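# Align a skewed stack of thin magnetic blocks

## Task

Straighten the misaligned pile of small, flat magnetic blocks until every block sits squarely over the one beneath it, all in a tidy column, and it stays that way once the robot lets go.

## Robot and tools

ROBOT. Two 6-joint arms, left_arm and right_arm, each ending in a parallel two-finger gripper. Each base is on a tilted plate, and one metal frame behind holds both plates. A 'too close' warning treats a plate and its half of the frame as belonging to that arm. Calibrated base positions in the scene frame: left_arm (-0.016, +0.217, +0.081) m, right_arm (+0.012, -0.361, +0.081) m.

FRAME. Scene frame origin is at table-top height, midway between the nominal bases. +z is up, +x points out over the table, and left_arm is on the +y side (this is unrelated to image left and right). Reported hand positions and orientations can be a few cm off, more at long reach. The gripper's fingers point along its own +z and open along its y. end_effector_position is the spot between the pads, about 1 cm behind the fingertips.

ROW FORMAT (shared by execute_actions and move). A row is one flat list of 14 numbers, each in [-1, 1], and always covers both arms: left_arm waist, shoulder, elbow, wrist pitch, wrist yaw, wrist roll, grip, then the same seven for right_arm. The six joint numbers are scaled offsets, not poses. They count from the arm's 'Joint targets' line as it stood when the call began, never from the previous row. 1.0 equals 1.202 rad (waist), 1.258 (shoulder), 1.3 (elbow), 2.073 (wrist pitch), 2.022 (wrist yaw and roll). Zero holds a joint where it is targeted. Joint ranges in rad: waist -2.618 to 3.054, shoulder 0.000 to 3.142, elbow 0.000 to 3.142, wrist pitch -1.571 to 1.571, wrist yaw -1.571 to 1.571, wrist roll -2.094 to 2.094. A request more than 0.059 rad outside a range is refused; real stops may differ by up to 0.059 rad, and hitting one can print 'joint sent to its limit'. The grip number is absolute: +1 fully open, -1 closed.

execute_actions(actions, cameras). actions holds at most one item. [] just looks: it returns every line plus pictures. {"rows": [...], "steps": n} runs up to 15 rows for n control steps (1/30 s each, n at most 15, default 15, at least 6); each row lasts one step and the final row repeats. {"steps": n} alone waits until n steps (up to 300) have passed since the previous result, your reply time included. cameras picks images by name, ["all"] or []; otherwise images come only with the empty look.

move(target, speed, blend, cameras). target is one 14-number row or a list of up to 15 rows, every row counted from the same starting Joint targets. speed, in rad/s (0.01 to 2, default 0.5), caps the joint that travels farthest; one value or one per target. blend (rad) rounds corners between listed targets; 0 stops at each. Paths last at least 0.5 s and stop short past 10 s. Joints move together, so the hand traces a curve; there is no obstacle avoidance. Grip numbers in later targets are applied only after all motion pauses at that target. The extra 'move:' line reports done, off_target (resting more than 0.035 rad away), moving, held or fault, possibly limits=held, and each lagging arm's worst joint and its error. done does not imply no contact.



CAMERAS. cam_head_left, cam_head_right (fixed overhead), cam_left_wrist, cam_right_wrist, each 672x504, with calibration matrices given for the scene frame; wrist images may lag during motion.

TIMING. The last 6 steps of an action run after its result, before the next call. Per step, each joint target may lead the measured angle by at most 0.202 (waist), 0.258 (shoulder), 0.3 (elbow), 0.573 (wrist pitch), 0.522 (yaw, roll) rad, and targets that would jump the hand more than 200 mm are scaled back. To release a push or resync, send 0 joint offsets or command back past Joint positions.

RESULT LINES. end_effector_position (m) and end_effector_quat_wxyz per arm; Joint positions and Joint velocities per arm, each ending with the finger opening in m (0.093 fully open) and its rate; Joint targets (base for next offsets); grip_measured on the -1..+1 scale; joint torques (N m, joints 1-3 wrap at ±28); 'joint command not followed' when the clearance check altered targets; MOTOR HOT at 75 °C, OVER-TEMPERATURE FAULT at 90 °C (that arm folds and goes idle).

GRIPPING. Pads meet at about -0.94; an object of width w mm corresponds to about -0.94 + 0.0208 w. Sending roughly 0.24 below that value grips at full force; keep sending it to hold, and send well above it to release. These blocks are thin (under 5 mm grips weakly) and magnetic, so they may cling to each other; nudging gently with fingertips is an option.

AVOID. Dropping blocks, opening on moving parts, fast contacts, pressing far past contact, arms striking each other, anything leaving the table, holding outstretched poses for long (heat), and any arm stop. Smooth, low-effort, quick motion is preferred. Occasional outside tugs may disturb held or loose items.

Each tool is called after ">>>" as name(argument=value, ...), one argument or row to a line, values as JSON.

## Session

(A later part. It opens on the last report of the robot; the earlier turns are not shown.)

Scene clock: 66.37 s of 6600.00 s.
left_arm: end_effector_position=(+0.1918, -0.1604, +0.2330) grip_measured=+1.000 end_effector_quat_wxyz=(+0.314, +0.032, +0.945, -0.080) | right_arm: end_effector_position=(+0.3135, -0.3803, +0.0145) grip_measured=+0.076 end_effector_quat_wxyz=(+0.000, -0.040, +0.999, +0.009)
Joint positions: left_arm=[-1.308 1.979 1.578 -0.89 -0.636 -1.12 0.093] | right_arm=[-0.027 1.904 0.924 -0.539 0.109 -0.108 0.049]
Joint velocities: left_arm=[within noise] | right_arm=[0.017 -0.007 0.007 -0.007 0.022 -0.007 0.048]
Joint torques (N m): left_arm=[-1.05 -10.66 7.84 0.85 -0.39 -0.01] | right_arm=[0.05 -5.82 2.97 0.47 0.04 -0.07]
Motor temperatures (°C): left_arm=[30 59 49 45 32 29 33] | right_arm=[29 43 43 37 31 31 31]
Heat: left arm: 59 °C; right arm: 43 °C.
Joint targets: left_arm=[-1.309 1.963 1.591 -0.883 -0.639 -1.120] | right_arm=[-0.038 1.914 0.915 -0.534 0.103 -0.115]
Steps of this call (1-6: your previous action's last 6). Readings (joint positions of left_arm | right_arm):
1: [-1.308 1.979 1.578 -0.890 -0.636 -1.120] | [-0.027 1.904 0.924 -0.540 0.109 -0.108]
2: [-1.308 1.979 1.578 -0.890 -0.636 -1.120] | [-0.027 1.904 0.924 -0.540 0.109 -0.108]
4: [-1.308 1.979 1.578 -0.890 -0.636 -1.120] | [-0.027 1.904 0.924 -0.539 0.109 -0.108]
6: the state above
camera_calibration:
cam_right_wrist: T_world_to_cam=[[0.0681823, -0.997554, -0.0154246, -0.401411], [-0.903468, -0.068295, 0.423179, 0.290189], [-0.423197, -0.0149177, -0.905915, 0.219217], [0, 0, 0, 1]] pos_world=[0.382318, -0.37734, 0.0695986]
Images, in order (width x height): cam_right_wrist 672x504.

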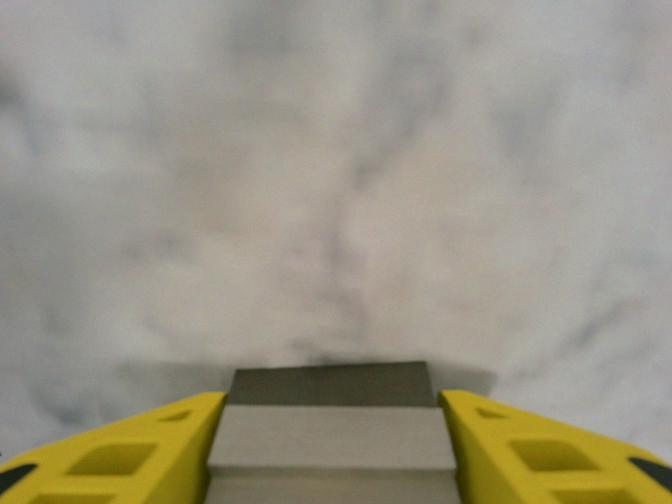

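>>> move(
  target=[
    [0,0,0,0,0,0,1,0,0,0,0,0,0,0.5],
    [0,0,0,0,0,0,1,0,0,0,0,0,0.7844,0.5],
  ],
  speed=0.8,
)

Scene clock: 70.63 s of 6600.00 s.
left_arm: end_effector_position=(+0.1918, -0.1604, +0.2330) grip_measured=+1.000 end_effector_quat_wxyz=(+0.314, +0.032, +0.945, -0.080) | right_arm: end_effector_position=(+0.3135, -0.3803, +0.0145) grip_measured=+0.498 end_effector_quat_wxyz=(-0.007, +0.678, +0.735, +0.006)
Joint positions: left_arm=[-1.308 1.979 1.578 -0.89 -0.636 -1.12 0.093] | right_arm=[-0.027 1.904 0.924 -0.539 0.109 1.462 0.069]
Joint torques (N m): left_arm=[-1.02 -10.73 7.94 0.88 -0.37 -0.02] | right_arm=[0.23 -5.76 2.85 0.45 0.11 0.06]
Joint targets: left_arm=[-1.309 1.963 1.591 -0.883 -0.639 -1.120] | right_arm=[-0.038 1.914 0.915 -0.534 0.103 1.471]
Kept back: nothing.
move: done
camera_calibration:
cam_right_wrist: T_world_to_cam=[[-0.997648, -0.0684945, 0.00249133, 0.285746], [-0.0604519, 0.89647, 0.43896, 0.392525], [-0.0322998, 0.437778, -0.898503, 0.2687], [0, 0, 0, 1]]

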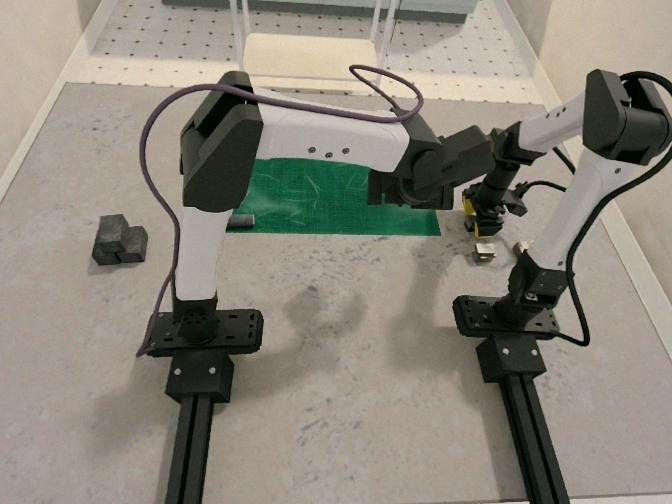

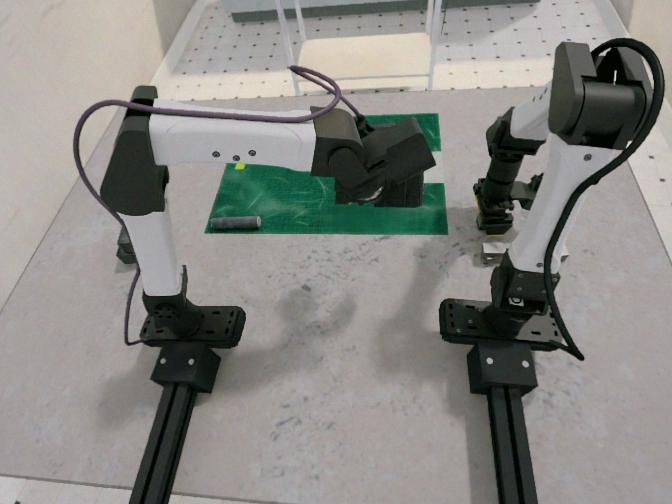

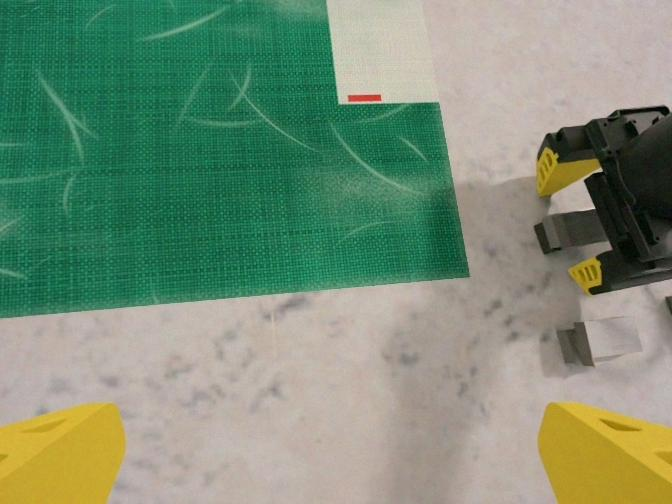

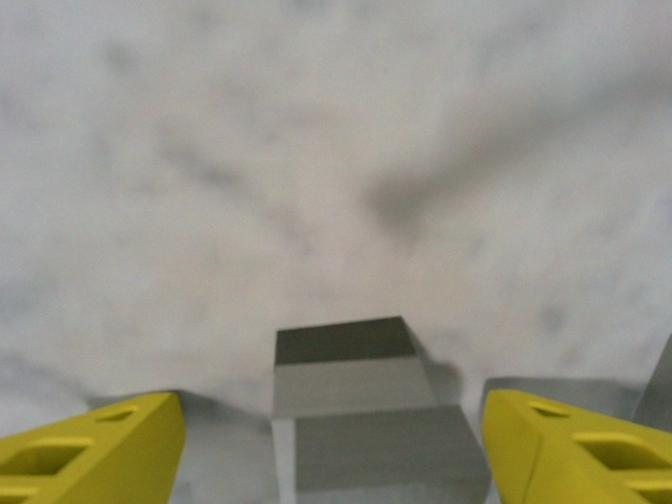

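>>> execute_actions(
  actions=[
    {"rows":[[0,0,0,0,0,0,1,0,0,0,0,0,0,0.45],[0,0,0,0,0,0,1,0,0,0,0,0,0,0.4],[0,0,0,0,0,0,1,0,0,0,0,0,0,0.35],[0,0,0,0,0,0,1,0,0,0,0,0,0,0.3],[0,0,0,0,0,0,1,0,0,0,0,0,0,0.25],[0,0,0,0,0,0,1,0,0,0,0,0,0,0.2],[0,0,0,0,0,0,1,0,0,0,0,0,0,0.15],[0,0,0,0,0,0,1,0,0,0,0,0,0,0.1],[0,0,0,0,0,0,1,0,0,0,0,0,0,0.05],[0,0,0,0,0,0,1,0,0,0,0,0,0,0.0],[0,0,0,0,0,0,1,0,0,0,0,0,0,-0.05],[0,0,0,0,0,0,1,0,0,0,0,0,0,-0.09],[0,0,0,0,0,0,1,0,0,0,0,0,0,-0.13],[0,0,0,0,0,0,1,0,0,0,0,0,0,-0.17],[0,0,0,0,0,0,1,0,0,0,0,0,0,-0.20]],"steps":15},
  ],
)

>>> execute_actions(
  actions=[
    {"rows":[[0,0,0,0,0,0,1,0,0,0,0,0,0,-0.22],[0,0,0,0,0,0,1,0,0,0,0,0,0,-0.24],[0,0,0,0,0,0,1,0,0,0,0,0,0,-0.26],[0,0,0,0,0,0,1,0,0,0,0,0,0,-0.28],[0,0,0,0,0,0,1,0,0,0,0,0,0,-0.29],[0,0,0,0,0,0,1,0,0,0,0,0,0,-0.30],[0,0,0,0,0,0,1,0,0,0,0,0,0,-0.31],[0,0,0,0,0,0,1,0,0,0,0,0,0,-0.32],[0,0,0,0,0,0,1,0,0,0,0,0,0,-0.33],[0,0,0,0,0,0,1,0,0,0,0,0,0,-0.34],[0,0,0,0,0,0,1,0,0,0,0,0,0,-0.35],[0,0,0,0,0,0,1,0,0,0,0,0,0,-0.36],[0,0,0,0,0,0,1,0,0,0,0,0,0,-0.37],[0,0,0,0,0,0,1,0,0,0,0,0,0,-0.38],[0,0,0,0,0,0,1,0,0,0,0,0,0,-0.39]],"steps":15},
  ],
)

>>> execute_actions(
  actions=[
    {"rows":[[0,0,0,0,0,0,1,0,0,0,0,0,0,-0.40],[0,0,0,0,0,0,1,0,0,0,0,0,0,-0.41],[0,0,0,0,0,0,1,0,0,0,0,0,0,-0.42],[0,0,0,0,0,0,1,0,0,0,0,0,0,-0.43],[0,0,0,0,0,0,1,0,0,0,0,0,0,-0.44],[0,0,0,0,0,0,1,0,0,0,0,0,0,-0.46],[0,0,0,0,0,0,1,0,0,0,0,0,0,-0.48],[0,0,0,0,0,0,1,0,0,0,0,0,0,-0.50],[0,0,0,0,0,0,1,0,0,0,0,0,0,-0.52],[0,0,0,0,0,0,1,0,0,0,0,0,0,-0.54],[0,0,0,0,0,0,1,0,0,0,0,0,0,-0.56],[0,0,0,0,0,0,1,0,0,0,0,0,0,-0.58],[0,0,0,0,0,0,1,0,0,0,0,0,0,-0.60],[0,0,0,0,0,0,1,0,0,0,0,0,0,-0.62],[0,0,0,0,0,0,1,0,0,0,0,0,0,-0.64]],"steps":15},
  ],
)

>>> execute_actions(
  actions=[],
  cameras=["cam_right_wrist","cam_left_wrist"],
)

Scene clock: 72.13 s of 6600.00 s.
left_arm: end_effector_position=(+0.1918, -0.1604, +0.2330) grip_measured=+1.000 end_effector_quat_wxyz=(+0.314, +0.032, +0.945, -0.080) | right_arm: end_effector_position=(+0.3135, -0.3803, +0.0145) grip_measured=+0.083 end_effector_quat_wxyz=(-0.007, +0.679, +0.734, +0.006)
Joint positions: left_arm=[-1.308 1.979 1.578 -0.89 -0.636 -1.12 0.093] | right_arm=[-0.027 1.904 0.924 -0.539 0.109 1.463 0.049]
Joint velocities: left_arm=[within noise] | right_arm=[0.012 0.012 -0.012 0.022 -0.037 0.007 -0.07]
Joint torques (N m): left_arm=[-0.98 -10.71 7.95 0.86 -0.42 -0.03] | right_arm=[-0.02 -5.89 2.91 0.43 0.09 0.07]
Joint targets: left_arm=[-1.309 1.963 1.591 -0.883 -0.639 -1.120] | right_arm=[-0.038 1.914 0.915 -0.534 0.103 1.471]
Steps of this call (1-36: nothing new was sent; 37-45: this action's first 9). Readings (joint positions of left_arm | right_arm):
37: [-1.308 1.979 1.578 -0.890 -0.636 -1.120] | [-0.027 1.904 0.924 -0.539 0.109 1.463]
38: [-1.308 1.979 1.578 -0.890 -0.636 -1.120] | [-0.027 1.904 0.924 -0.539 0.109 1.463]
40: [-1.308 1.979 1.578 -0.890 -0.636 -1.120] | [-0.027 1.904 0.924 -0.539 0.109 1.463]
44: [-1.308 1.979 1.578 -0.890 -0.636 -1.120] | [-0.027 1.904 0.924 -0.539 0.109 1.463]
45: the state above

Scene clock: 72.63 s of 6600.00 s.
left_arm: end_effector_position=(+0.1918, -0.1604, +0.2330) grip_measured=+1.000 end_effector_quat_wxyz=(+0.314, +0.032, +0.945, -0.080) | right_arm: end_effector_position=(+0.3130, -0.3802, +0.0145) grip_measured=-0.321 end_effector_quat_wxyz=(-0.007, +0.679, +0.734, +0.005)
Joint positions: left_arm=[-1.308 1.979 1.578 -0.89 -0.636 -1.12 0.093] | right_arm=[-0.027 1.904 0.924 -0.541 0.109 1.463 0.03]
Joint velocities: left_arm=[within noise] | right_arm=[0.002 -0.022 0.012 0.037 0.066 0.066 -0.016]
Joint torques (N m): left_arm=[-0.87 -10.63 7.88 0.82 -0.39 -0.04] | right_arm=[0.08 -5.87 2.93 0.43 0.08 0.08]
Joint targets: left_arm=[-1.309 1.963 1.591 -0.883 -0.639 -1.120] | right_arm=[-0.038 1.914 0.915 -0.535 0.103 1.471]
Steps of this call (1-6: your previous action's last 6; 7-15: this action's first 9). Readings (joint positions of left_arm | right_arm):
7: [-1.308 1.979 1.578 -0.890 -0.636 -1.120] | [-0.027 1.904 0.924 -0.539 0.109 1.463]
8: [-1.308 1.979 1.578 -0.890 -0.636 -1.120] | [-0.027 1.904 0.924 -0.539 0.109 1.463]
10: [-1.308 1.979 1.578 -0.890 -0.636 -1.120] | [-0.027 1.904 0.924 -0.541 0.109 1.463]
14: [-1.308 1.979 1.578 -0.890 -0.636 -1.120] | [-0.027 1.904 0.924 -0.541 0.109 1.463]
15: the state above

Scene clock: 73.13 s of 6600.00 s.
left_arm: end_effector_position=(+0.1918, -0.1604, +0.2330) grip_measured=+1.000 end_effector_quat_wxyz=(+0.314, +0.032, +0.945, -0.080) | right_arm: end_effector_position=(+0.3130, -0.3802, +0.0145) grip_measured=-0.447 end_effector_quat_wxyz=(-0.007, +0.679, +0.734, +0.005)
Joint positions: left_arm=[-1.308 1.979 1.578 -0.89 -0.636 -1.12 0.093] | right_arm=[-0.027 1.904 0.924 -0.542 0.109 1.463 0.024]
Joint velocities: left_arm=[within noise] | right_arm=[-0.007 -0.022 0.007 -0.051 -0.022 0.007 -0.008]
Joint torques (N m): left_arm=[-0.95 -10.77 7.91 0.84 -0.39 -0.01] | right_arm=[0.16 -5.82 2.85 0.4 0.12 0.05]
Joint targets: left_arm=[-1.309 1.963 1.591 -0.883 -0.639 -1.120] | right_arm=[-0.038 1.914 0.915 -0.535 0.103 1.471]
Steps of this call (1-6: your previous action's last 6; 7-15: this action's first 9). Readings (joint positions of left_arm | right_arm):
7: [-1.308 1.979 1.578 -0.890 -0.636 -1.120] | [-0.027 1.904 0.924 -0.542 0.109 1.463]
8: [-1.308 1.979 1.578 -0.890 -0.636 -1.120] | [-0.027 1.904 0.924 -0.542 0.109 1.463]
10: [-1.308 1.979 1.578 -0.890 -0.636 -1.120] | [-0.027 1.904 0.924 -0.542 0.109 1.463]
14: [-1.308 1.979 1.578 -0.890 -0.636 -1.120] | [-0.027 1.904 0.924 -0.542 0.109 1.463]
15: the state above

Scene clock: 73.33 s of 6600.00 s.
left_arm: end_effector_position=(+0.1918, -0.1604, +0.2330) grip_measured=+1.000 end_effector_quat_wxyz=(+0.314, +0.032, +0.945, -0.080) | right_arm: end_effector_position=(+0.3130, -0.3802, +0.0145) grip_measured=-0.473 end_effector_quat_wxyz=(-0.007, +0.679, +0.734, +0.005)
Joint positions: left_arm=[-1.308 1.979 1.578 -0.89 -0.636 -1.12 0.093] | right_arm=[-0.027 1.904 0.924 -0.542 0.109 1.463 0.022]
Joint velocities: left_arm=[within noise] | right_arm=[-0.017 0.002 0.002 0.007 -0.037 0.007 -0.005]
Joint torques (N m): left_arm=[-1.01 -10.8 7.9 0.84 -0.4 -0.01] | right_arm=[0.1 -5.83 3 0.43 0.1 0.07]
Motor temperatures (°C): left_arm=[30 60 49 44 32 29 33] | right_arm=[29 44 43 37 31 31 31]
Heat: left arm: 60 °C; right arm: 44 °C.
Joint targets: left_arm=[-1.309 1.963 1.591 -0.883 -0.639 -1.120] | right_arm=[-0.038 1.914 0.915 -0.535 0.103 1.471]
Steps of this call (1-6: your previous action's last 6). Readings (joint positions of left_arm | right_arm):
1: [-1.308 1.979 1.578 -0.890 -0.636 -1.120] | [-0.027 1.904 0.924 -0.542 0.109 1.463]
2: [-1.308 1.979 1.578 -0.890 -0.636 -1.120] | [-0.027 1.904 0.924 -0.542 0.109 1.463]
4: [-1.308 1.979 1.578 -0.890 -0.636 -1.120] | [-0.027 1.904 0.924 -0.542 0.109 1.463]
6: the state above
camera_calibration:
cam_right_wrist: T_world_to_cam=[[-0.997698, -0.0676413, 0.00477141, 0.285503], [-0.0586796, 0.896493, 0.439154, 0.391928], [-0.0339825, 0.437864, -0.898399, 0.269234], [0, 0, 0, 1]] pos_world=[0.316993, -0.449937, 0.068401]
Images, in order (width x height): cam_left_wrist 672x504, cam_right_wrist 672x504.

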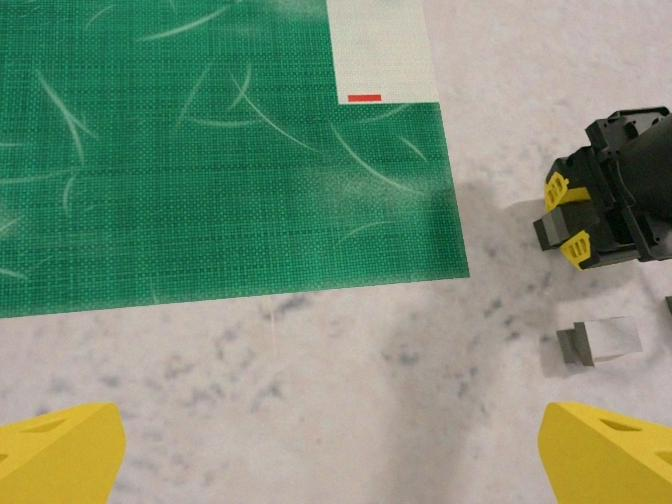

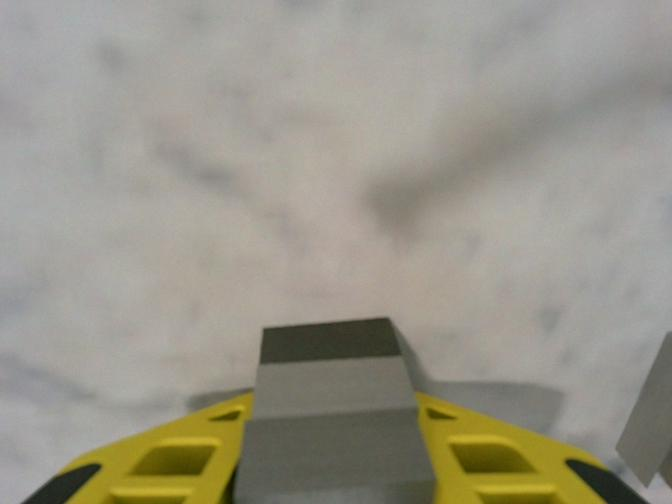

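>>> zoom_image(
  camera="cam_right_wrist",
  region=[180, 290, 480, 504],
)

Scaled by 1.680 from the camera's 672x504 image, which has a finer 960x720 frame.

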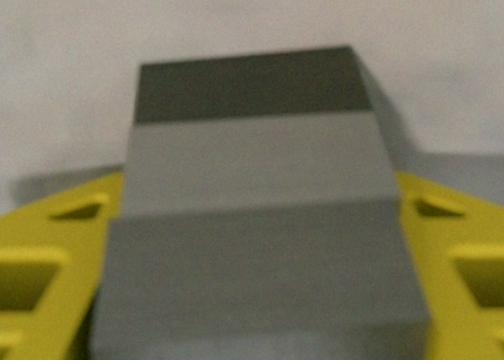

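>>> execute_actions(
  actions=[],
  cameras=["cam_right_wrist","cam_left_wrist"],
)

>>> zoom_image(
  camera="cam_right_wrist",
  region=[180, 290, 480, 504],
)

>>> zoom_image(
  camera="cam_left_wrist",
  region=[520, 140, 672, 290],
)

Scene clock: 74.80 s of 6600.00 s.
left_arm: end_effector_position=(+0.1918, -0.1604, +0.2330) grip_measured=+1.000 end_effector_quat_wxyz=(+0.314, +0.032, +0.945, -0.080) | right_arm: end_effector_position=(+0.3130, -0.3802, +0.0145) grip_measured=-0.509 end_effector_quat_wxyz=(-0.007, +0.679, +0.734, +0.005)
Joint positions: left_arm=[-1.308 1.979 1.578 -0.89 -0.636 -1.12 0.093] | right_arm=[-0.027 1.904 0.924 -0.542 0.109 1.463 0.021]
Joint velocities: within noise
Joint torques (N m): left_arm=[-1.02 -10.7 7.97 0.85 -0.39 -0.03] | right_arm=[0.12 -5.87 3 0.42 0.13 0.06]
Motor temperatures (°C): left_arm=[30 60 49 44 32 29 33] | right_arm=[29 44 43 37 31 31 31]
Heat: left arm: 60 °C; right arm: 44 °C.
Joint targets: left_arm=[-1.309 1.963 1.591 -0.883 -0.639 -1.120] | right_arm=[-0.038 1.914 0.915 -0.535 0.103 1.471]
Steps of this call (1-15: toward your last target; 16-44: nothing new was sent). Readings (joint positions of left_arm | right_arm):
1: [-1.308 1.979 1.578 -0.890 -0.636 -1.120] | [-0.027 1.904 0.924 -0.542 0.109 1.463]
2: [-1.308 1.979 1.578 -0.890 -0.636 -1.120] | [-0.027 1.904 0.924 -0.542 0.109 1.463]
4: [-1.308 1.979 1.578 -0.890 -0.636 -1.120] | [-0.027 1.904 0.924 -0.542 0.109 1.463]
8: [-1.308 1.979 1.578 -0.890 -0.636 -1.120] | [-0.027 1.904 0.924 -0.542 0.109 1.463]
44: the state above
All arms were judged still, so your last target was given up. Each gripper or tool keeps its last command.
camera_calibration:
cam_right_wrist: T_world_to_cam=[[-0.997698, -0.0676413, 0.00477141, 0.285503], [-0.0586796, 0.896493, 0.439154, 0.391928], [-0.0339825, 0.437864, -0.898399, 0.269234], [0, 0, 0, 1]] pos_world=[0.316993, -0.449937, 0.068401]
Images, in order (width x height): cam_left_wrist 672x504, cam_right_wrist 672x504.

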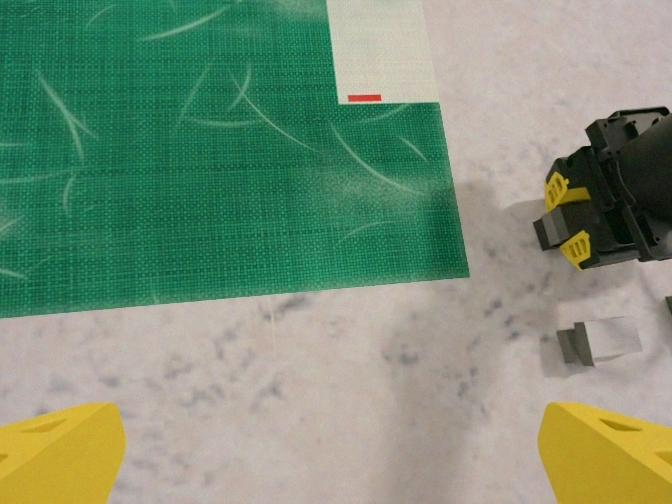

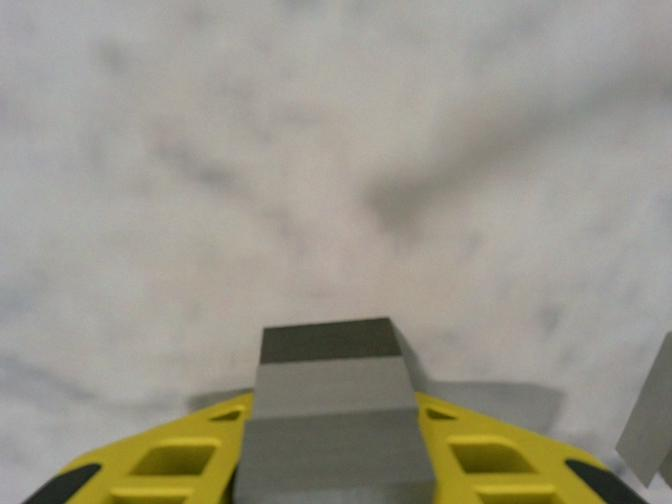

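Scaled by 1.680 from the camera's 672x504 image, which has a finer 960x720 frame.

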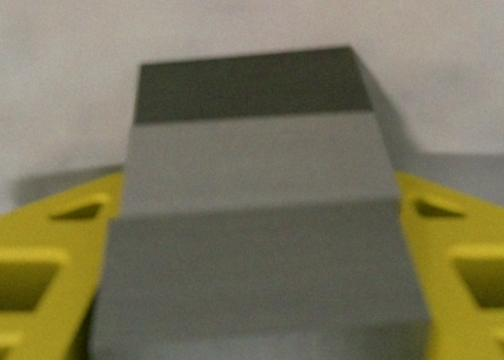

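Scaled by 3.316 from the camera's 672x504 image, which has a finer 960x720 frame.

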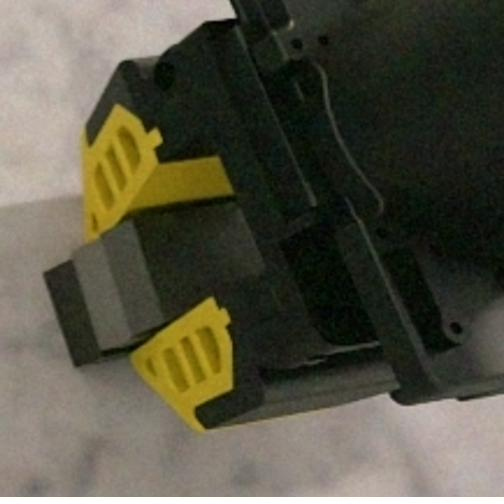

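>>> move(
  target=[
    [0,0,0,0,0,0,1,0,0,0,0,0,0,0.3],
    [0,0,0,0,0,0,1,0.0316,-0.1184,0.0862,-0.1158,0.0148,0.0094,0.3],
    [0,0,0,0,0,0,1,0.0383,-0.3967,-0.2223,-0.0912,0.0148,0.0232,0.3],
  ],
  speed=0.35,
)

Scene clock: 81.73 s of 6600.00 s.
left_arm: end_effector_position=(+0.1918, -0.1604, +0.2330) grip_measured=+1.000 end_effector_quat_wxyz=(+0.314, +0.032, +0.945, -0.080) | right_arm: end_effector_position=(+0.2207, -0.3815, +0.0685) grip_measured=+0.298 end_effector_quat_wxyz=(-0.002, +0.686, +0.728, +0.000)
Joint positions: left_arm=[-1.308 1.979 1.578 -0.89 -0.636 -1.12 0.093] | right_arm=[-0.001 1.433 0.637 -0.728 0.125 1.509 0.06]
Joint torques (N m): left_arm=[-0.98 -10.67 7.98 0.84 -0.38 -0.03] | right_arm=[1.52 -5.03 3.38 0.4 0.27 0.03]
Joint targets: left_arm=[-1.309 1.963 1.591 -0.883 -0.639 -1.120] | right_arm=[0.008 1.415 0.626 -0.724 0.133 1.518]
Kept back: nothing.
move: done
camera_calibration:
cam_right_wrist: T_world_to_cam=[[-0.998813, -0.0483412, 0.00599749, 0.200674], [-0.0411989, 0.904029, 0.425481, 0.363876], [-0.0259902, 0.424729, -0.904947, 0.308912], [0, 0, 0, 1]]

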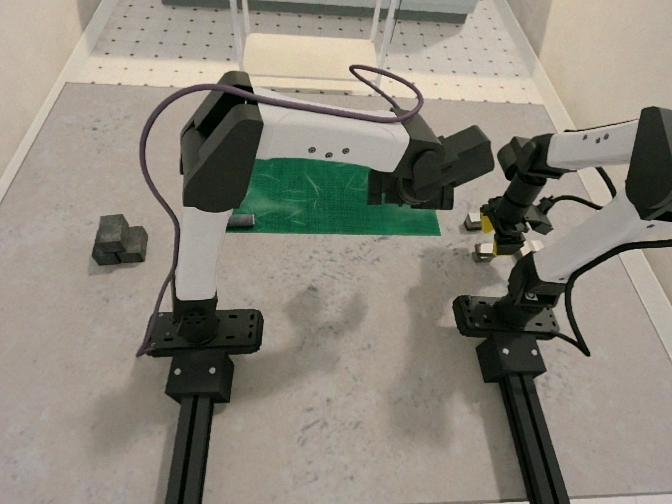

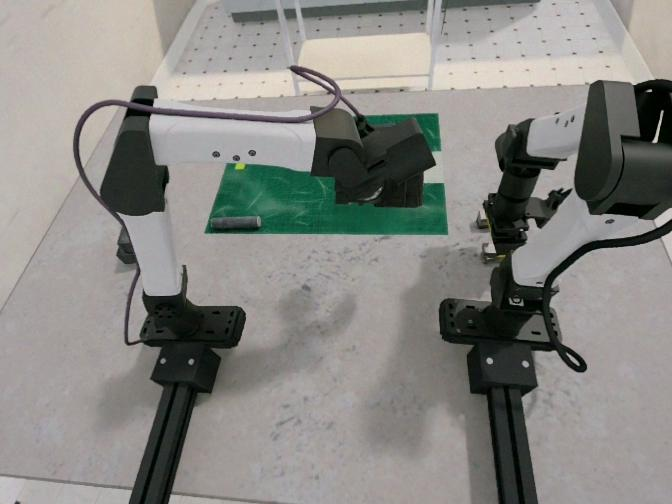

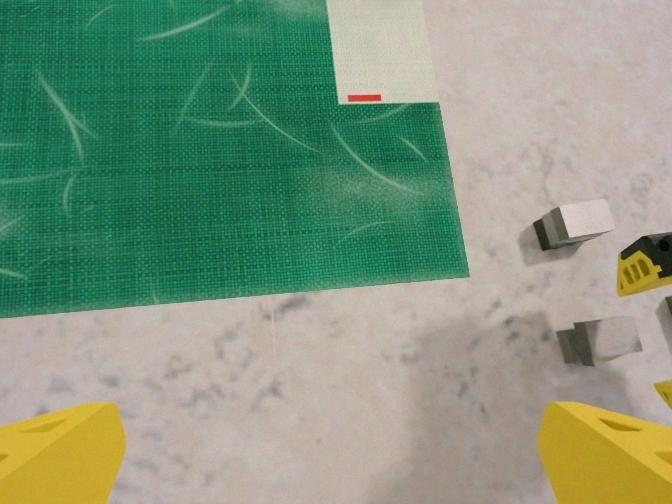

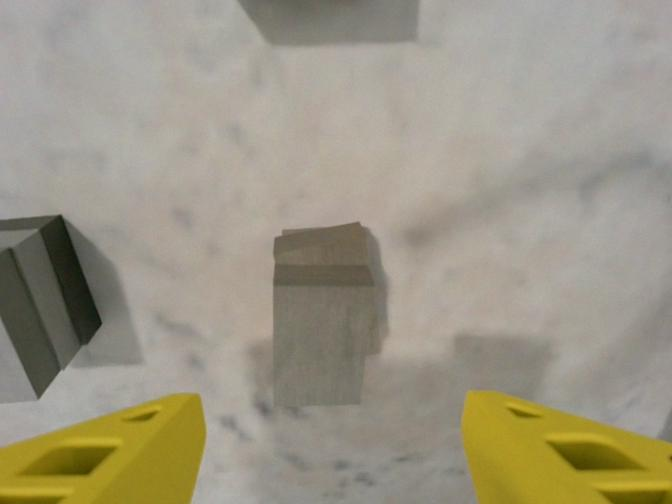

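>>> zoom_image(
  camera="cam_right_wrist",
  region=[240, 200, 420, 420],
)

>>> zoom_image(
  camera="cam_right_wrist",
  region=[0, 190, 210, 410],
)

>>> zoom_image(
  camera="cam_left_wrist",
  region=[502, 180, 672, 380],
)

Scaled by 2.291 from the camera's 672x504 image, which has a finer 960x720 frame.

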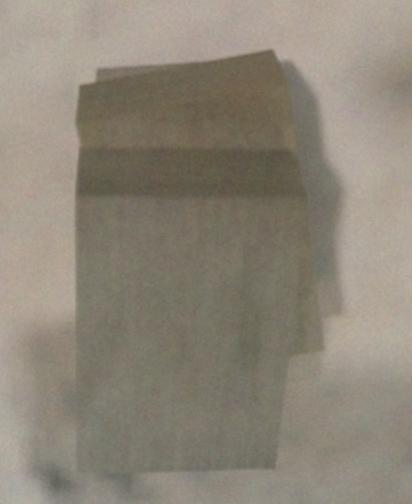

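Scaled by 2.291 from the camera's 672x504 image, which has a finer 960x720 frame.

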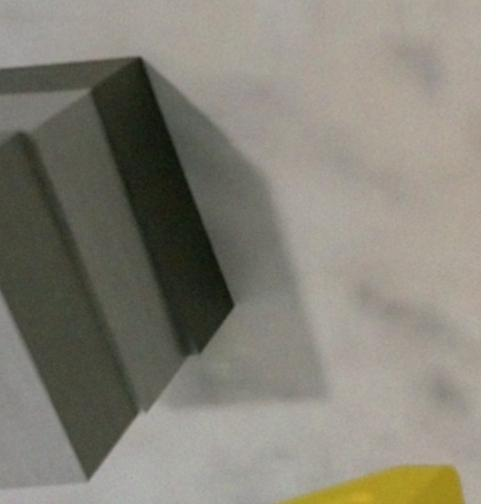

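Scaled by 2.520 from the camera's 672x504 image, which has a finer 960x720 frame.

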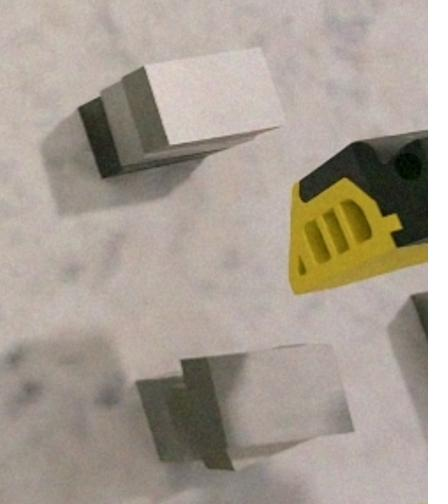

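>>> move(
  target=[0,0,0,0,0,0,1,-0.0399,0.1638,-0.0831,0.1418,0,-0.0237,0.3],
  speed=0.15,
  cameras=["cam_right_wrist","cam_left_wrist"],
)

Scene clock: 86.93 s of 6600.00 s.
left_arm: end_effector_position=(+0.1918, -0.1604, +0.2330) grip_measured=+1.000 end_effector_quat_wxyz=(+0.314, +0.032, +0.945, -0.080) | right_arm: end_effector_position=(+0.2196, -0.3811, +0.0158) grip_measured=+0.298 end_effector_quat_wxyz=(+0.000, +0.685, +0.728, +0.000)
Joint positions: left_arm=[-1.308 1.979 1.578 -0.89 -0.636 -1.12 0.093] | right_arm=[-0.031 1.609 0.528 -0.436 0.125 1.477 0.06]
Joint torques (N m): left_arm=[-1.03 -10.62 7.87 0.86 -0.39 -0.01] | right_arm=[-0.16 -2.99 2.5 0.4 0.24 -0.1]
Joint targets: left_arm=[-1.309 1.963 1.591 -0.883 -0.639 -1.120] | right_arm=[-0.040 1.621 0.518 -0.429 0.133 1.470]
Kept back: nothing.
move: done
camera_calibration:
cam_right_wrist: T_world_to_cam=[[-0.99875, -0.0499376, 0.00229704, 0.1993], [-0.0442564, 0.904624, 0.423906, 0.386841], [-0.0232468, 0.423274, -0.905703, 0.259883], [0, 0, 0, 1]]
Images, in order: cam_left_wrist, cam_right_wrist.

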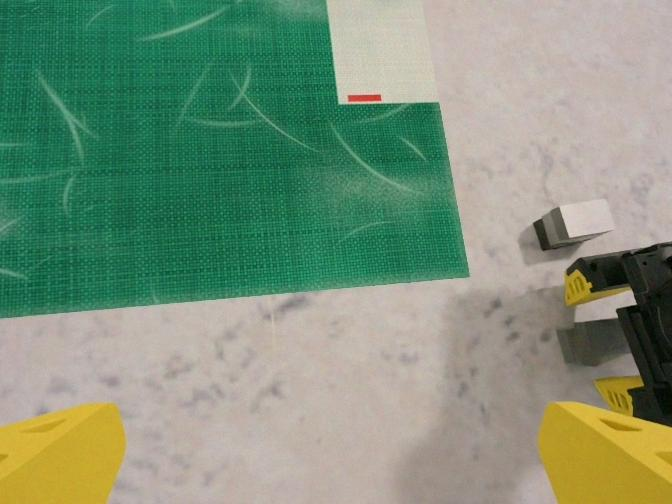

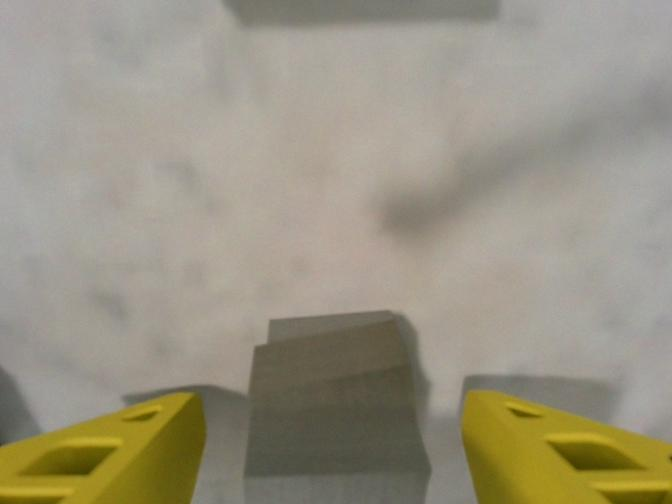

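>>> execute_actions(
  actions=[
    {"rows":[[0,0,0,0,0,0,1,0,0,0,0,0,0,0.26],[0,0,0,0,0,0,1,0,0,0,0,0,0,0.22],[0,0,0,0,0,0,1,0,0,0,0,0,0,0.18],[0,0,0,0,0,0,1,0,0,0,0,0,0,0.14],[0,0,0,0,0,0,1,0,0,0,0,0,0,0.1],[0,0,0,0,0,0,1,0,0,0,0,0,0,0.06],[0,0,0,0,0,0,1,0,0,0,0,0,0,0.02],[0,0,0,0,0,0,1,0,0,0,0,0,0,-0.02],[0,0,0,0,0,0,1,0,0,0,0,0,0,-0.06],[0,0,0,0,0,0,1,0,0,0,0,0,0,-0.1],[0,0,0,0,0,0,1,0,0,0,0,0,0,-0.13],[0,0,0,0,0,0,1,0,0,0,0,0,0,-0.16],[0,0,0,0,0,0,1,0,0,0,0,0,0,-0.19],[0,0,0,0,0,0,1,0,0,0,0,0,0,-0.21],[0,0,0,0,0,0,1,0,0,0,0,0,0,-0.23]],"steps":15},
  ],
)

>>> execute_actions(
  actions=[
    {"rows":[[0,0,0,0,0,0,1,0,0,0,0,0,0,-0.24],[0,0,0,0,0,0,1,0,0,0,0,0,0,-0.25],[0,0,0,0,0,0,1,0,0,0,0,0,0,-0.26],[0,0,0,0,0,0,1,0,0,0,0,0,0,-0.27],[0,0,0,0,0,0,1,0,0,0,0,0,0,-0.28],[0,0,0,0,0,0,1,0,0,0,0,0,0,-0.29],[0,0,0,0,0,0,1,0,0,0,0,0,0,-0.30],[0,0,0,0,0,0,1,0,0,0,0,0,0,-0.31],[0,0,0,0,0,0,1,0,0,0,0,0,0,-0.32],[0,0,0,0,0,0,1,0,0,0,0,0,0,-0.33],[0,0,0,0,0,0,1,0,0,0,0,0,0,-0.34],[0,0,0,0,0,0,1,0,0,0,0,0,0,-0.35],[0,0,0,0,0,0,1,0,0,0,0,0,0,-0.36],[0,0,0,0,0,0,1,0,0,0,0,0,0,-0.37],[0,0,0,0,0,0,1,0,0,0,0,0,0,-0.38]],"steps":15},
  ],
)

>>> execute_actions(
  actions=[
    {"rows":[[0,0,0,0,0,0,1,0,0,0,0,0,0,-0.39],[0,0,0,0,0,0,1,0,0,0,0,0,0,-0.40],[0,0,0,0,0,0,1,0,0,0,0,0,0,-0.41],[0,0,0,0,0,0,1,0,0,0,0,0,0,-0.42],[0,0,0,0,0,0,1,0,0,0,0,0,0,-0.43],[0,0,0,0,0,0,1,0,0,0,0,0,0,-0.44],[0,0,0,0,0,0,1,0,0,0,0,0,0,-0.46],[0,0,0,0,0,0,1,0,0,0,0,0,0,-0.48],[0,0,0,0,0,0,1,0,0,0,0,0,0,-0.50],[0,0,0,0,0,0,1,0,0,0,0,0,0,-0.53],[0,0,0,0,0,0,1,0,0,0,0,0,0,-0.56],[0,0,0,0,0,0,1,0,0,0,0,0,0,-0.59],[0,0,0,0,0,0,1,0,0,0,0,0,0,-0.62],[0,0,0,0,0,0,1,0,0,0,0,0,0,-0.65],[0,0,0,0,0,0,1,0,0,0,0,0,0,-0.68]],"steps":15},
  ],
)

>>> execute_actions(
  actions=[
    {"steps":20},
  ],
  cameras=["cam_right_wrist","cam_left_wrist"],
)

Scene clock: 88.47 s of 6600.00 s.
left_arm: end_effector_position=(+0.1918, -0.1604, +0.2330) grip_measured=+1.000 end_effector_quat_wxyz=(+0.314, +0.032, +0.945, -0.080) | right_arm: end_effector_position=(+0.2198, -0.3812, +0.0158) grip_measured=-0.037 end_effector_quat_wxyz=(+0.000, +0.685, +0.728, +0.001)
Joint positions: left_arm=[-1.308 1.979 1.578 -0.89 -0.636 -1.12 0.093] | right_arm=[-0.031 1.609 0.528 -0.435 0.125 1.477 0.043]
Joint velocities: left_arm=[within noise] | right_arm=[0.007 -0.007 0.007 0.022 0.022 0.022 -0.05]
Joint torques (N m): left_arm=[-0.92 -10.77 7.83 0.89 -0.42 -0.01] | right_arm=[-0.28 -3.11 2.41 0.44 0.29 -0.1]
Joint targets: left_arm=[-1.309 1.963 1.591 -0.883 -0.639 -1.120] | right_arm=[-0.040 1.621 0.518 -0.429 0.133 1.470]
Steps of this call (1-37: nothing new was sent; 38-46: this action's first 9). Readings (joint positions of left_arm | right_arm):
38: [-1.308 1.979 1.578 -0.890 -0.636 -1.120] | [-0.031 1.609 0.528 -0.436 0.125 1.477]
39: [-1.308 1.979 1.578 -0.890 -0.636 -1.120] | [-0.031 1.609 0.528 -0.436 0.125 1.477]
41: [-1.308 1.979 1.578 -0.890 -0.636 -1.120] | [-0.031 1.609 0.528 -0.436 0.125 1.477]
45: [-1.308 1.979 1.578 -0.890 -0.636 -1.120] | [-0.031 1.609 0.528 -0.435 0.125 1.477]
46: the state above

Scene clock: 88.97 s of 6600.00 s.
left_arm: end_effector_position=(+0.1918, -0.1604, +0.2330) grip_measured=+1.000 end_effector_quat_wxyz=(+0.314, +0.032, +0.945, -0.080) | right_arm: end_effector_position=(+0.2198, -0.3812, +0.0158) grip_measured=-0.312 end_effector_quat_wxyz=(+0.000, +0.685, +0.729, +0.001)
Joint positions: left_arm=[-1.308 1.979 1.578 -0.89 -0.636 -1.12 0.093] | right_arm=[-0.031 1.609 0.528 -0.435 0.125 1.476 0.03]
Joint velocities: left_arm=[within noise] | right_arm=[0.002 0.002 -0.007 0.051 -0.007 0.007 -0.012]
Joint torques (N m): left_arm=[-1.01 -10.7 8.01 0.86 -0.37 -0.02] | right_arm=[-0.18 -3.12 2.52 0.46 0.25 -0.09]
Joint targets: left_arm=[-1.309 1.963 1.591 -0.883 -0.639 -1.120] | right_arm=[-0.040 1.621 0.518 -0.429 0.133 1.470]
Steps of this call (1-6: your previous action's last 6; 7-15: this action's first 9). Readings (joint positions of left_arm | right_arm):
7: [-1.308 1.979 1.578 -0.890 -0.636 -1.120] | [-0.031 1.609 0.528 -0.435 0.125 1.476]
8: [-1.308 1.979 1.578 -0.890 -0.636 -1.120] | [-0.031 1.609 0.528 -0.435 0.125 1.476]
10: [-1.308 1.979 1.578 -0.890 -0.636 -1.120] | [-0.031 1.609 0.528 -0.435 0.125 1.476]
14: [-1.308 1.979 1.578 -0.890 -0.636 -1.120] | [-0.031 1.609 0.528 -0.435 0.125 1.476]
15: the state above

Scene clock: 89.47 s of 6600.00 s.
left_arm: end_effector_position=(+0.1918, -0.1604, +0.2330) grip_measured=+1.000 end_effector_quat_wxyz=(+0.314, +0.032, +0.945, -0.080) | right_arm: end_effector_position=(+0.2198, -0.3812, +0.0158) grip_measured=-0.443 end_effector_quat_wxyz=(+0.000, +0.685, +0.729, +0.001)
Joint positions: left_arm=[-1.308 1.979 1.578 -0.89 -0.636 -1.12 0.093] | right_arm=[-0.031 1.609 0.528 -0.435 0.125 1.476 0.024]
Joint velocities: left_arm=[within noise] | right_arm=[-0.007 -0.007 0.002 0.022 -0.037 -0.066 -0.007]
Joint torques (N m): left_arm=[-1.05 -10.77 7.82 0.86 -0.38 -0.01] | right_arm=[-0.32 -2.97 2.52 0.45 0.25 -0.07]
Joint targets: left_arm=[-1.309 1.963 1.591 -0.883 -0.639 -1.120] | right_arm=[-0.040 1.621 0.518 -0.429 0.133 1.470]
Steps of this call (1-6: your previous action's last 6; 7-15: this action's first 9). Readings (joint positions of left_arm | right_arm):
7: [-1.308 1.979 1.578 -0.890 -0.636 -1.120] | [-0.031 1.609 0.528 -0.435 0.125 1.476]
8: [-1.308 1.979 1.578 -0.890 -0.636 -1.120] | [-0.031 1.609 0.528 -0.435 0.125 1.476]
10: [-1.308 1.979 1.578 -0.890 -0.636 -1.120] | [-0.031 1.609 0.528 -0.435 0.125 1.476]
14: [-1.308 1.979 1.578 -0.890 -0.636 -1.120] | [-0.031 1.609 0.528 -0.435 0.125 1.476]
15: the state above

Scene clock: 90.13 s of 6600.00 s.
left_arm: end_effector_position=(+0.1918, -0.1604, +0.2330) grip_measured=+1.000 end_effector_quat_wxyz=(+0.314, +0.032, +0.945, -0.080) | right_arm: end_effector_position=(+0.2198, -0.3812, +0.0158) grip_measured=-0.499 end_effector_quat_wxyz=(+0.000, +0.685, +0.729, +0.001)
Joint positions: left_arm=[-1.308 1.979 1.578 -0.89 -0.636 -1.12 0.093] | right_arm=[-0.031 1.609 0.528 -0.435 0.125 1.476 0.021]
Joint torques (N m): left_arm=[-0.96 -10.74 7.92 0.86 -0.4 -0.04] | right_arm=[-0.12 -3.02 2.52 0.42 0.25 -0.1]
Joint targets: left_arm=[-1.309 1.963 1.591 -0.883 -0.639 -1.120] | right_arm=[-0.040 1.621 0.518 -0.429 0.133 1.470]
Steps of this call (1-6: your previous action's last 6; 7-15: toward your last target; 16-20: nothing new was sent). Readings (joint positions of left_arm | right_arm):
1: [-1.308 1.979 1.578 -0.890 -0.636 -1.120] | [-0.031 1.609 0.528 -0.435 0.125 1.476]
2: [-1.308 1.979 1.578 -0.890 -0.636 -1.120] | [-0.031 1.609 0.528 -0.435 0.125 1.476]
4: [-1.308 1.979 1.578 -0.890 -0.636 -1.120] | [-0.031 1.609 0.528 -0.435 0.125 1.476]
8: [-1.308 1.979 1.578 -0.890 -0.636 -1.120] | [-0.031 1.609 0.528 -0.435 0.125 1.476]
20: the state above
All arms were judged still, so your last target was given up. Each gripper or tool keeps its last command.
camera_calibration:
cam_right_wrist: T_world_to_cam=[[-0.998698, -0.0509846, 0.00154171, 0.199085], [-0.0455258, 0.904588, 0.423849, 0.38712], [-0.0230044, 0.423227, -0.905732, 0.259819], [0, 0, 0, 1]]
Images, in order: cam_left_wrist, cam_right_wrist.

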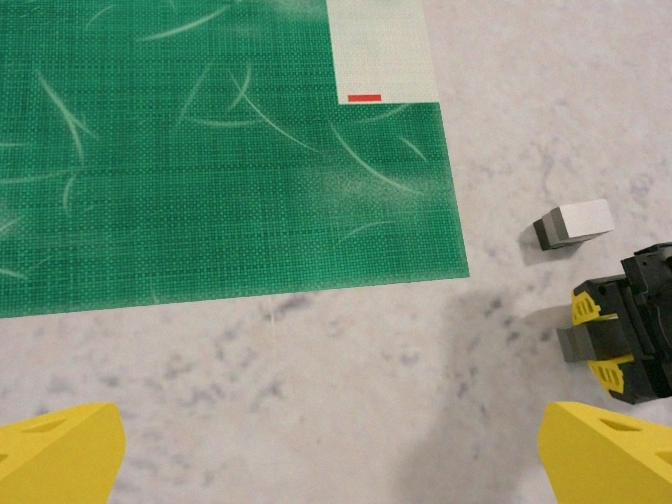

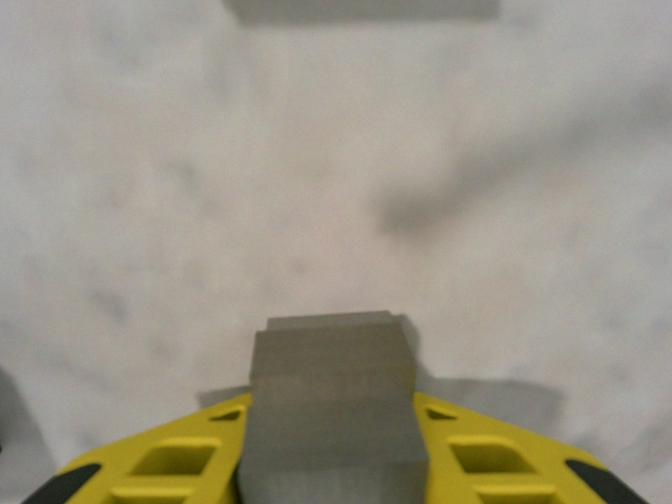

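>>> zoom_image(
  camera="cam_right_wrist",
  region=[190, 290, 480, 504],
)

Scaled by 1.738 from the camera's 672x504 image, which has a finer 960x720 frame.

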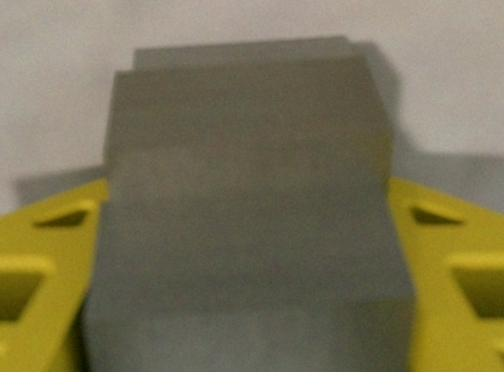

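>>> move(
  target=[
    [0,0,0,0,0,0,1,0,0,0,0,0,0,0.3],
    [0,0,0,0,0,0,1,0.0391,-0.1638,0.1015,-0.1524,0,0,0.3],
  ],
  speed=0.25,
  cameras=["cam_right_wrist","cam_left_wrist"],
)

>>> zoom_image(
  camera="cam_right_wrist",
  region=[230, 200, 420, 420],
)

>>> zoom_image(
  camera="cam_right_wrist",
  region=[0, 190, 210, 410],
)

>>> zoom_image(
  camera="cam_left_wrist",
  region=[502, 180, 672, 380],
)

Scene clock: 98.73 s of 6600.00 s.
left_arm: end_effector_position=(+0.1918, -0.1604, +0.2330) grip_measured=+1.000 end_effector_quat_wxyz=(+0.314, +0.032, +0.945, -0.080) | right_arm: end_effector_position=(+0.2219, -0.3815, +0.0674) grip_measured=+0.298 end_effector_quat_wxyz=(+0.001, +0.674, +0.738, +0.003)
Joint positions: left_arm=[-1.308 1.979 1.578 -0.89 -0.636 -1.12 0.093] | right_arm=[-0.001 1.431 0.629 -0.712 0.125 1.476 0.059]
Joint torques (N m): left_arm=[-1.11 -10.69 7.9 0.86 -0.39 -0.02] | right_arm=[1.43 -4.96 5.9 -0.02 0.28 -0.08]
Joint targets: left_arm=[-1.309 1.963 1.591 -0.883 -0.639 -1.120] | right_arm=[0.008 1.415 0.650 -0.745 0.133 1.470]
Kept back: nothing.
move: done
camera_calibration:
cam_right_wrist: T_world_to_cam=[[-0.996804, -0.0797756, -0.00417622, 0.19012], [-0.0739889, 0.902261, 0.424795, 0.37108], [-0.0301202, 0.423747, -0.90528, 0.308468], [0, 0, 0, 1]]
Images, in order: cam_left_wrist, cam_right_wrist.

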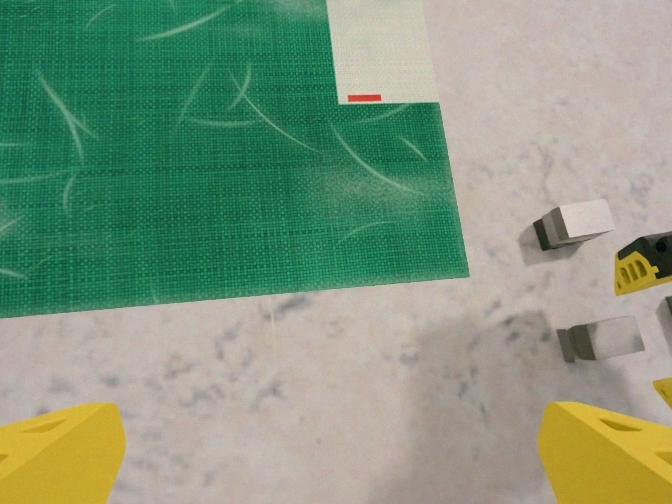

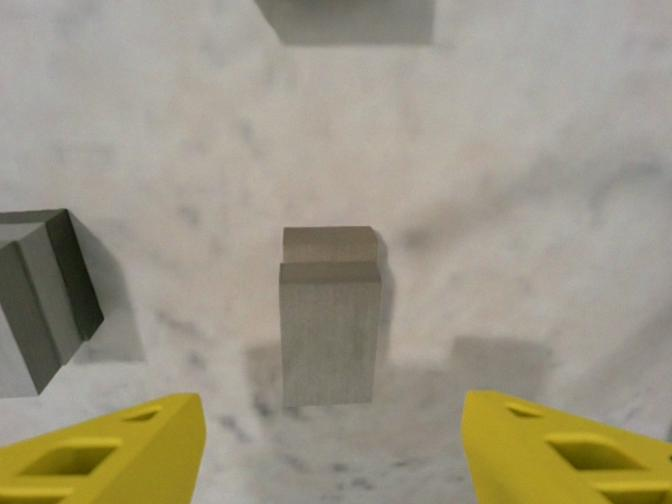

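Scaled by 2.291 from the camera's 672x504 image, which has a finer 960x720 frame.

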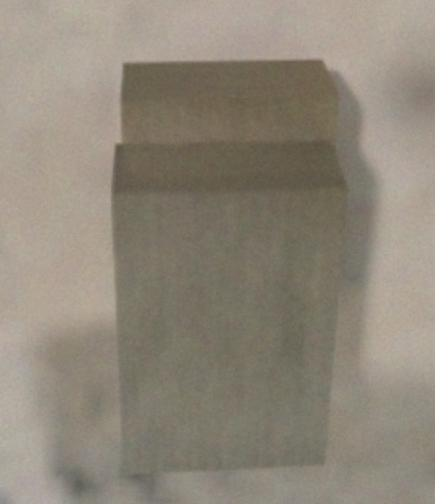

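Scaled by 2.291 from the camera's 672x504 image, which has a finer 960x720 frame.

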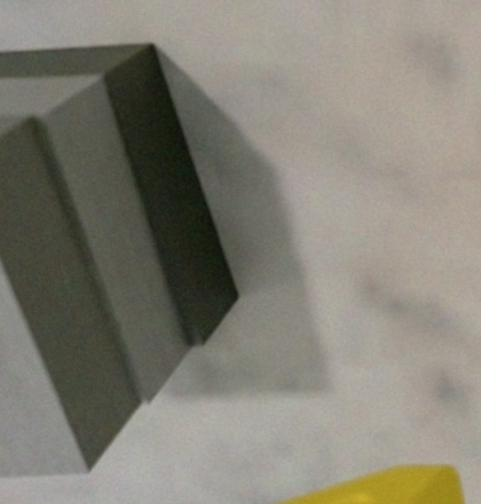

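Scaled by 2.520 from the camera's 672x504 image, which has a finer 960x720 frame.

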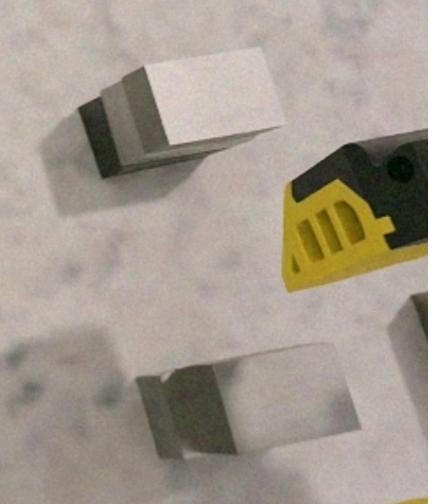

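>>> move(
  target=[0,0,0,0,0,0,1,0,0,0,0,0,-0.777,0.3],
  speed=1.0,
  cameras=["cam_right_wrist"],
)

>>> zoom_image(
  camera="cam_right_wrist",
  region=[220, 200, 440, 420],
)

>>> move(
  target=[0,0,0,0,0,0,1,0,0,0,0,0,-0.753,0.3],
  speed=1.0,
  cameras=["cam_right_wrist"],
)

>>> zoom_image(
  camera="cam_right_wrist",
  region=[240, 200, 430, 420],
)

Scene clock: 102.33 s of 6600.00 s.
left_arm: end_effector_position=(+0.1918, -0.1604, +0.2330) grip_measured=+1.000 end_effector_quat_wxyz=(+0.314, +0.032, +0.945, -0.080) | right_arm: end_effector_position=(+0.2216, -0.3817, +0.0674) grip_measured=+0.298 end_effector_quat_wxyz=(+0.002, -0.045, +0.999, +0.001)
Joint positions: left_arm=[-1.308 1.979 1.578 -0.89 -0.636 -1.12 0.093] | right_arm=[-0.001 1.431 0.629 -0.714 0.126 -0.093 0.06]
Joint torques (N m): left_arm=[-1.05 -10.61 7.98 0.87 -0.39 -0.01] | right_arm=[1.57 -5.04 5.86 0.06 0.22 -0.07]
Joint targets: left_arm=[-1.309 1.963 1.591 -0.883 -0.639 -1.120] | right_arm=[0.008 1.415 0.650 -0.746 0.133 -0.101]
Kept back: nothing.
move: done
camera_calibration:
cam_right_wrist: T_world_to_cam=[[0.0781789, -0.996939, 0.000903131, -0.398813], [-0.905418, -0.0706228, 0.418605, 0.184482], [-0.41726, -0.0335438, -0.908168, 0.219946], [0, 0, 0, 1]]
Images, in order: cam_right_wrist.

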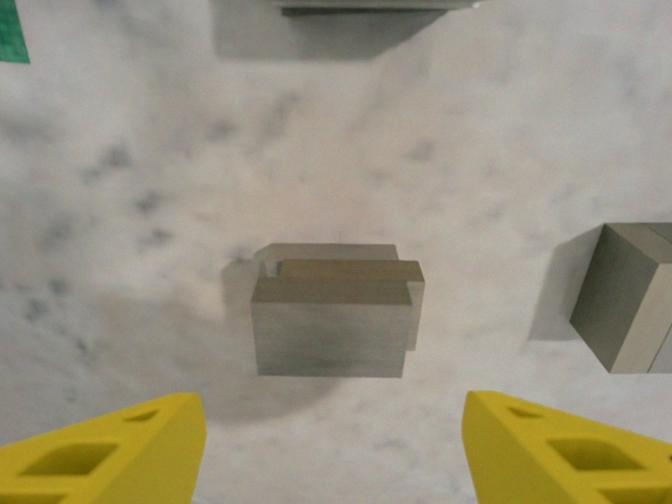

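Scaled by 2.291 from the camera's 672x504 image, which has a finer 960x720 frame.

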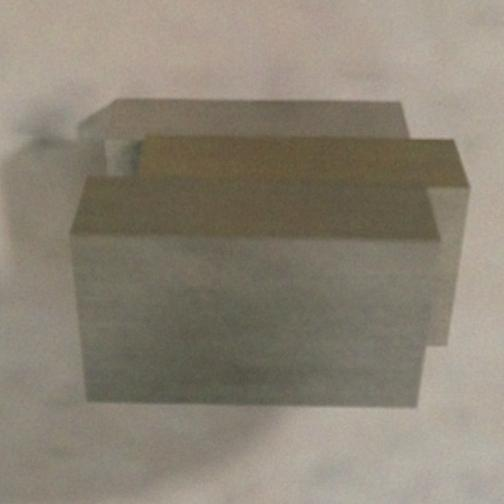

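Scene clock: 104.80 s of 6600.00 s.
left_arm: end_effector_position=(+0.1918, -0.1604, +0.2330) grip_measured=+1.000 end_effector_quat_wxyz=(+0.314, +0.032, +0.945, -0.080) | right_arm: end_effector_position=(+0.2215, -0.3817, +0.0674) grip_measured=+0.298 end_effector_quat_wxyz=(-0.002, +0.721, -0.693, +0.001)
Joint positions: left_arm=[-1.308 1.979 1.578 -0.89 -0.636 -1.12 0.093] | right_arm=[-0.001 1.431 0.629 -0.714 0.126 -1.616 0.06]
Joint torques (N m): left_arm=[-0.98 -10.74 7.9 0.82 -0.4 -0.02] | right_arm=[1.51 -5 5.96 0.02 0.13 -0.09]
Joint targets: left_arm=[-1.309 1.963 1.591 -0.883 -0.639 -1.120] | right_arm=[0.008 1.415 0.650 -0.746 0.133 -1.624]
Kept back: nothing.
move: done
camera_calibration:
cam_right_wrist: T_world_to_cam=[[0.999528, 0.0299751, 0.00665956, -0.211306], [0.0243758, -0.906476, 0.421553, -0.340727], [0.0186728, -0.421192, -0.906779, -0.0246794], [0, 0, 0, 1]]
Images, in order: cam_right_wrist.

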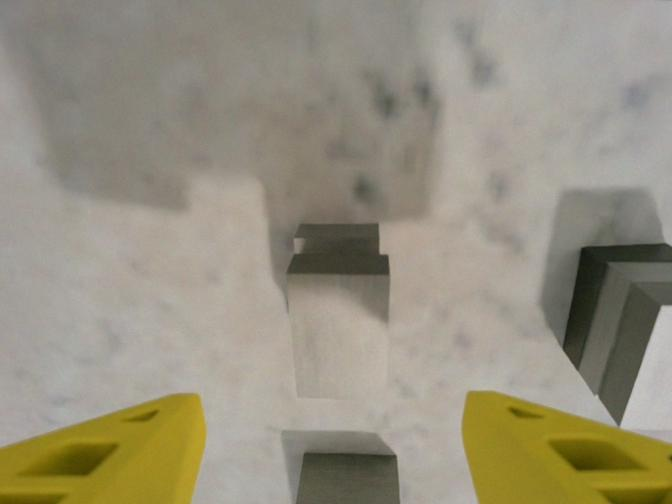

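Scaled by 2.291 from the camera's 672x504 image, which has a finer 960x720 frame.

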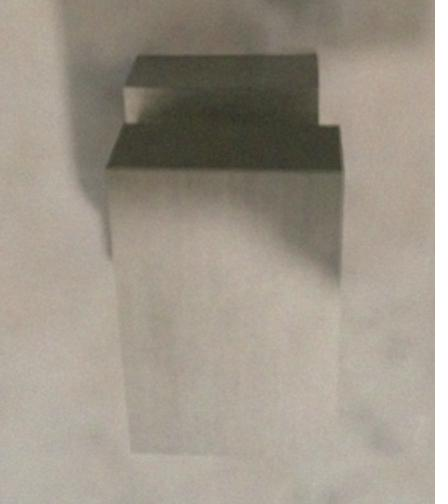

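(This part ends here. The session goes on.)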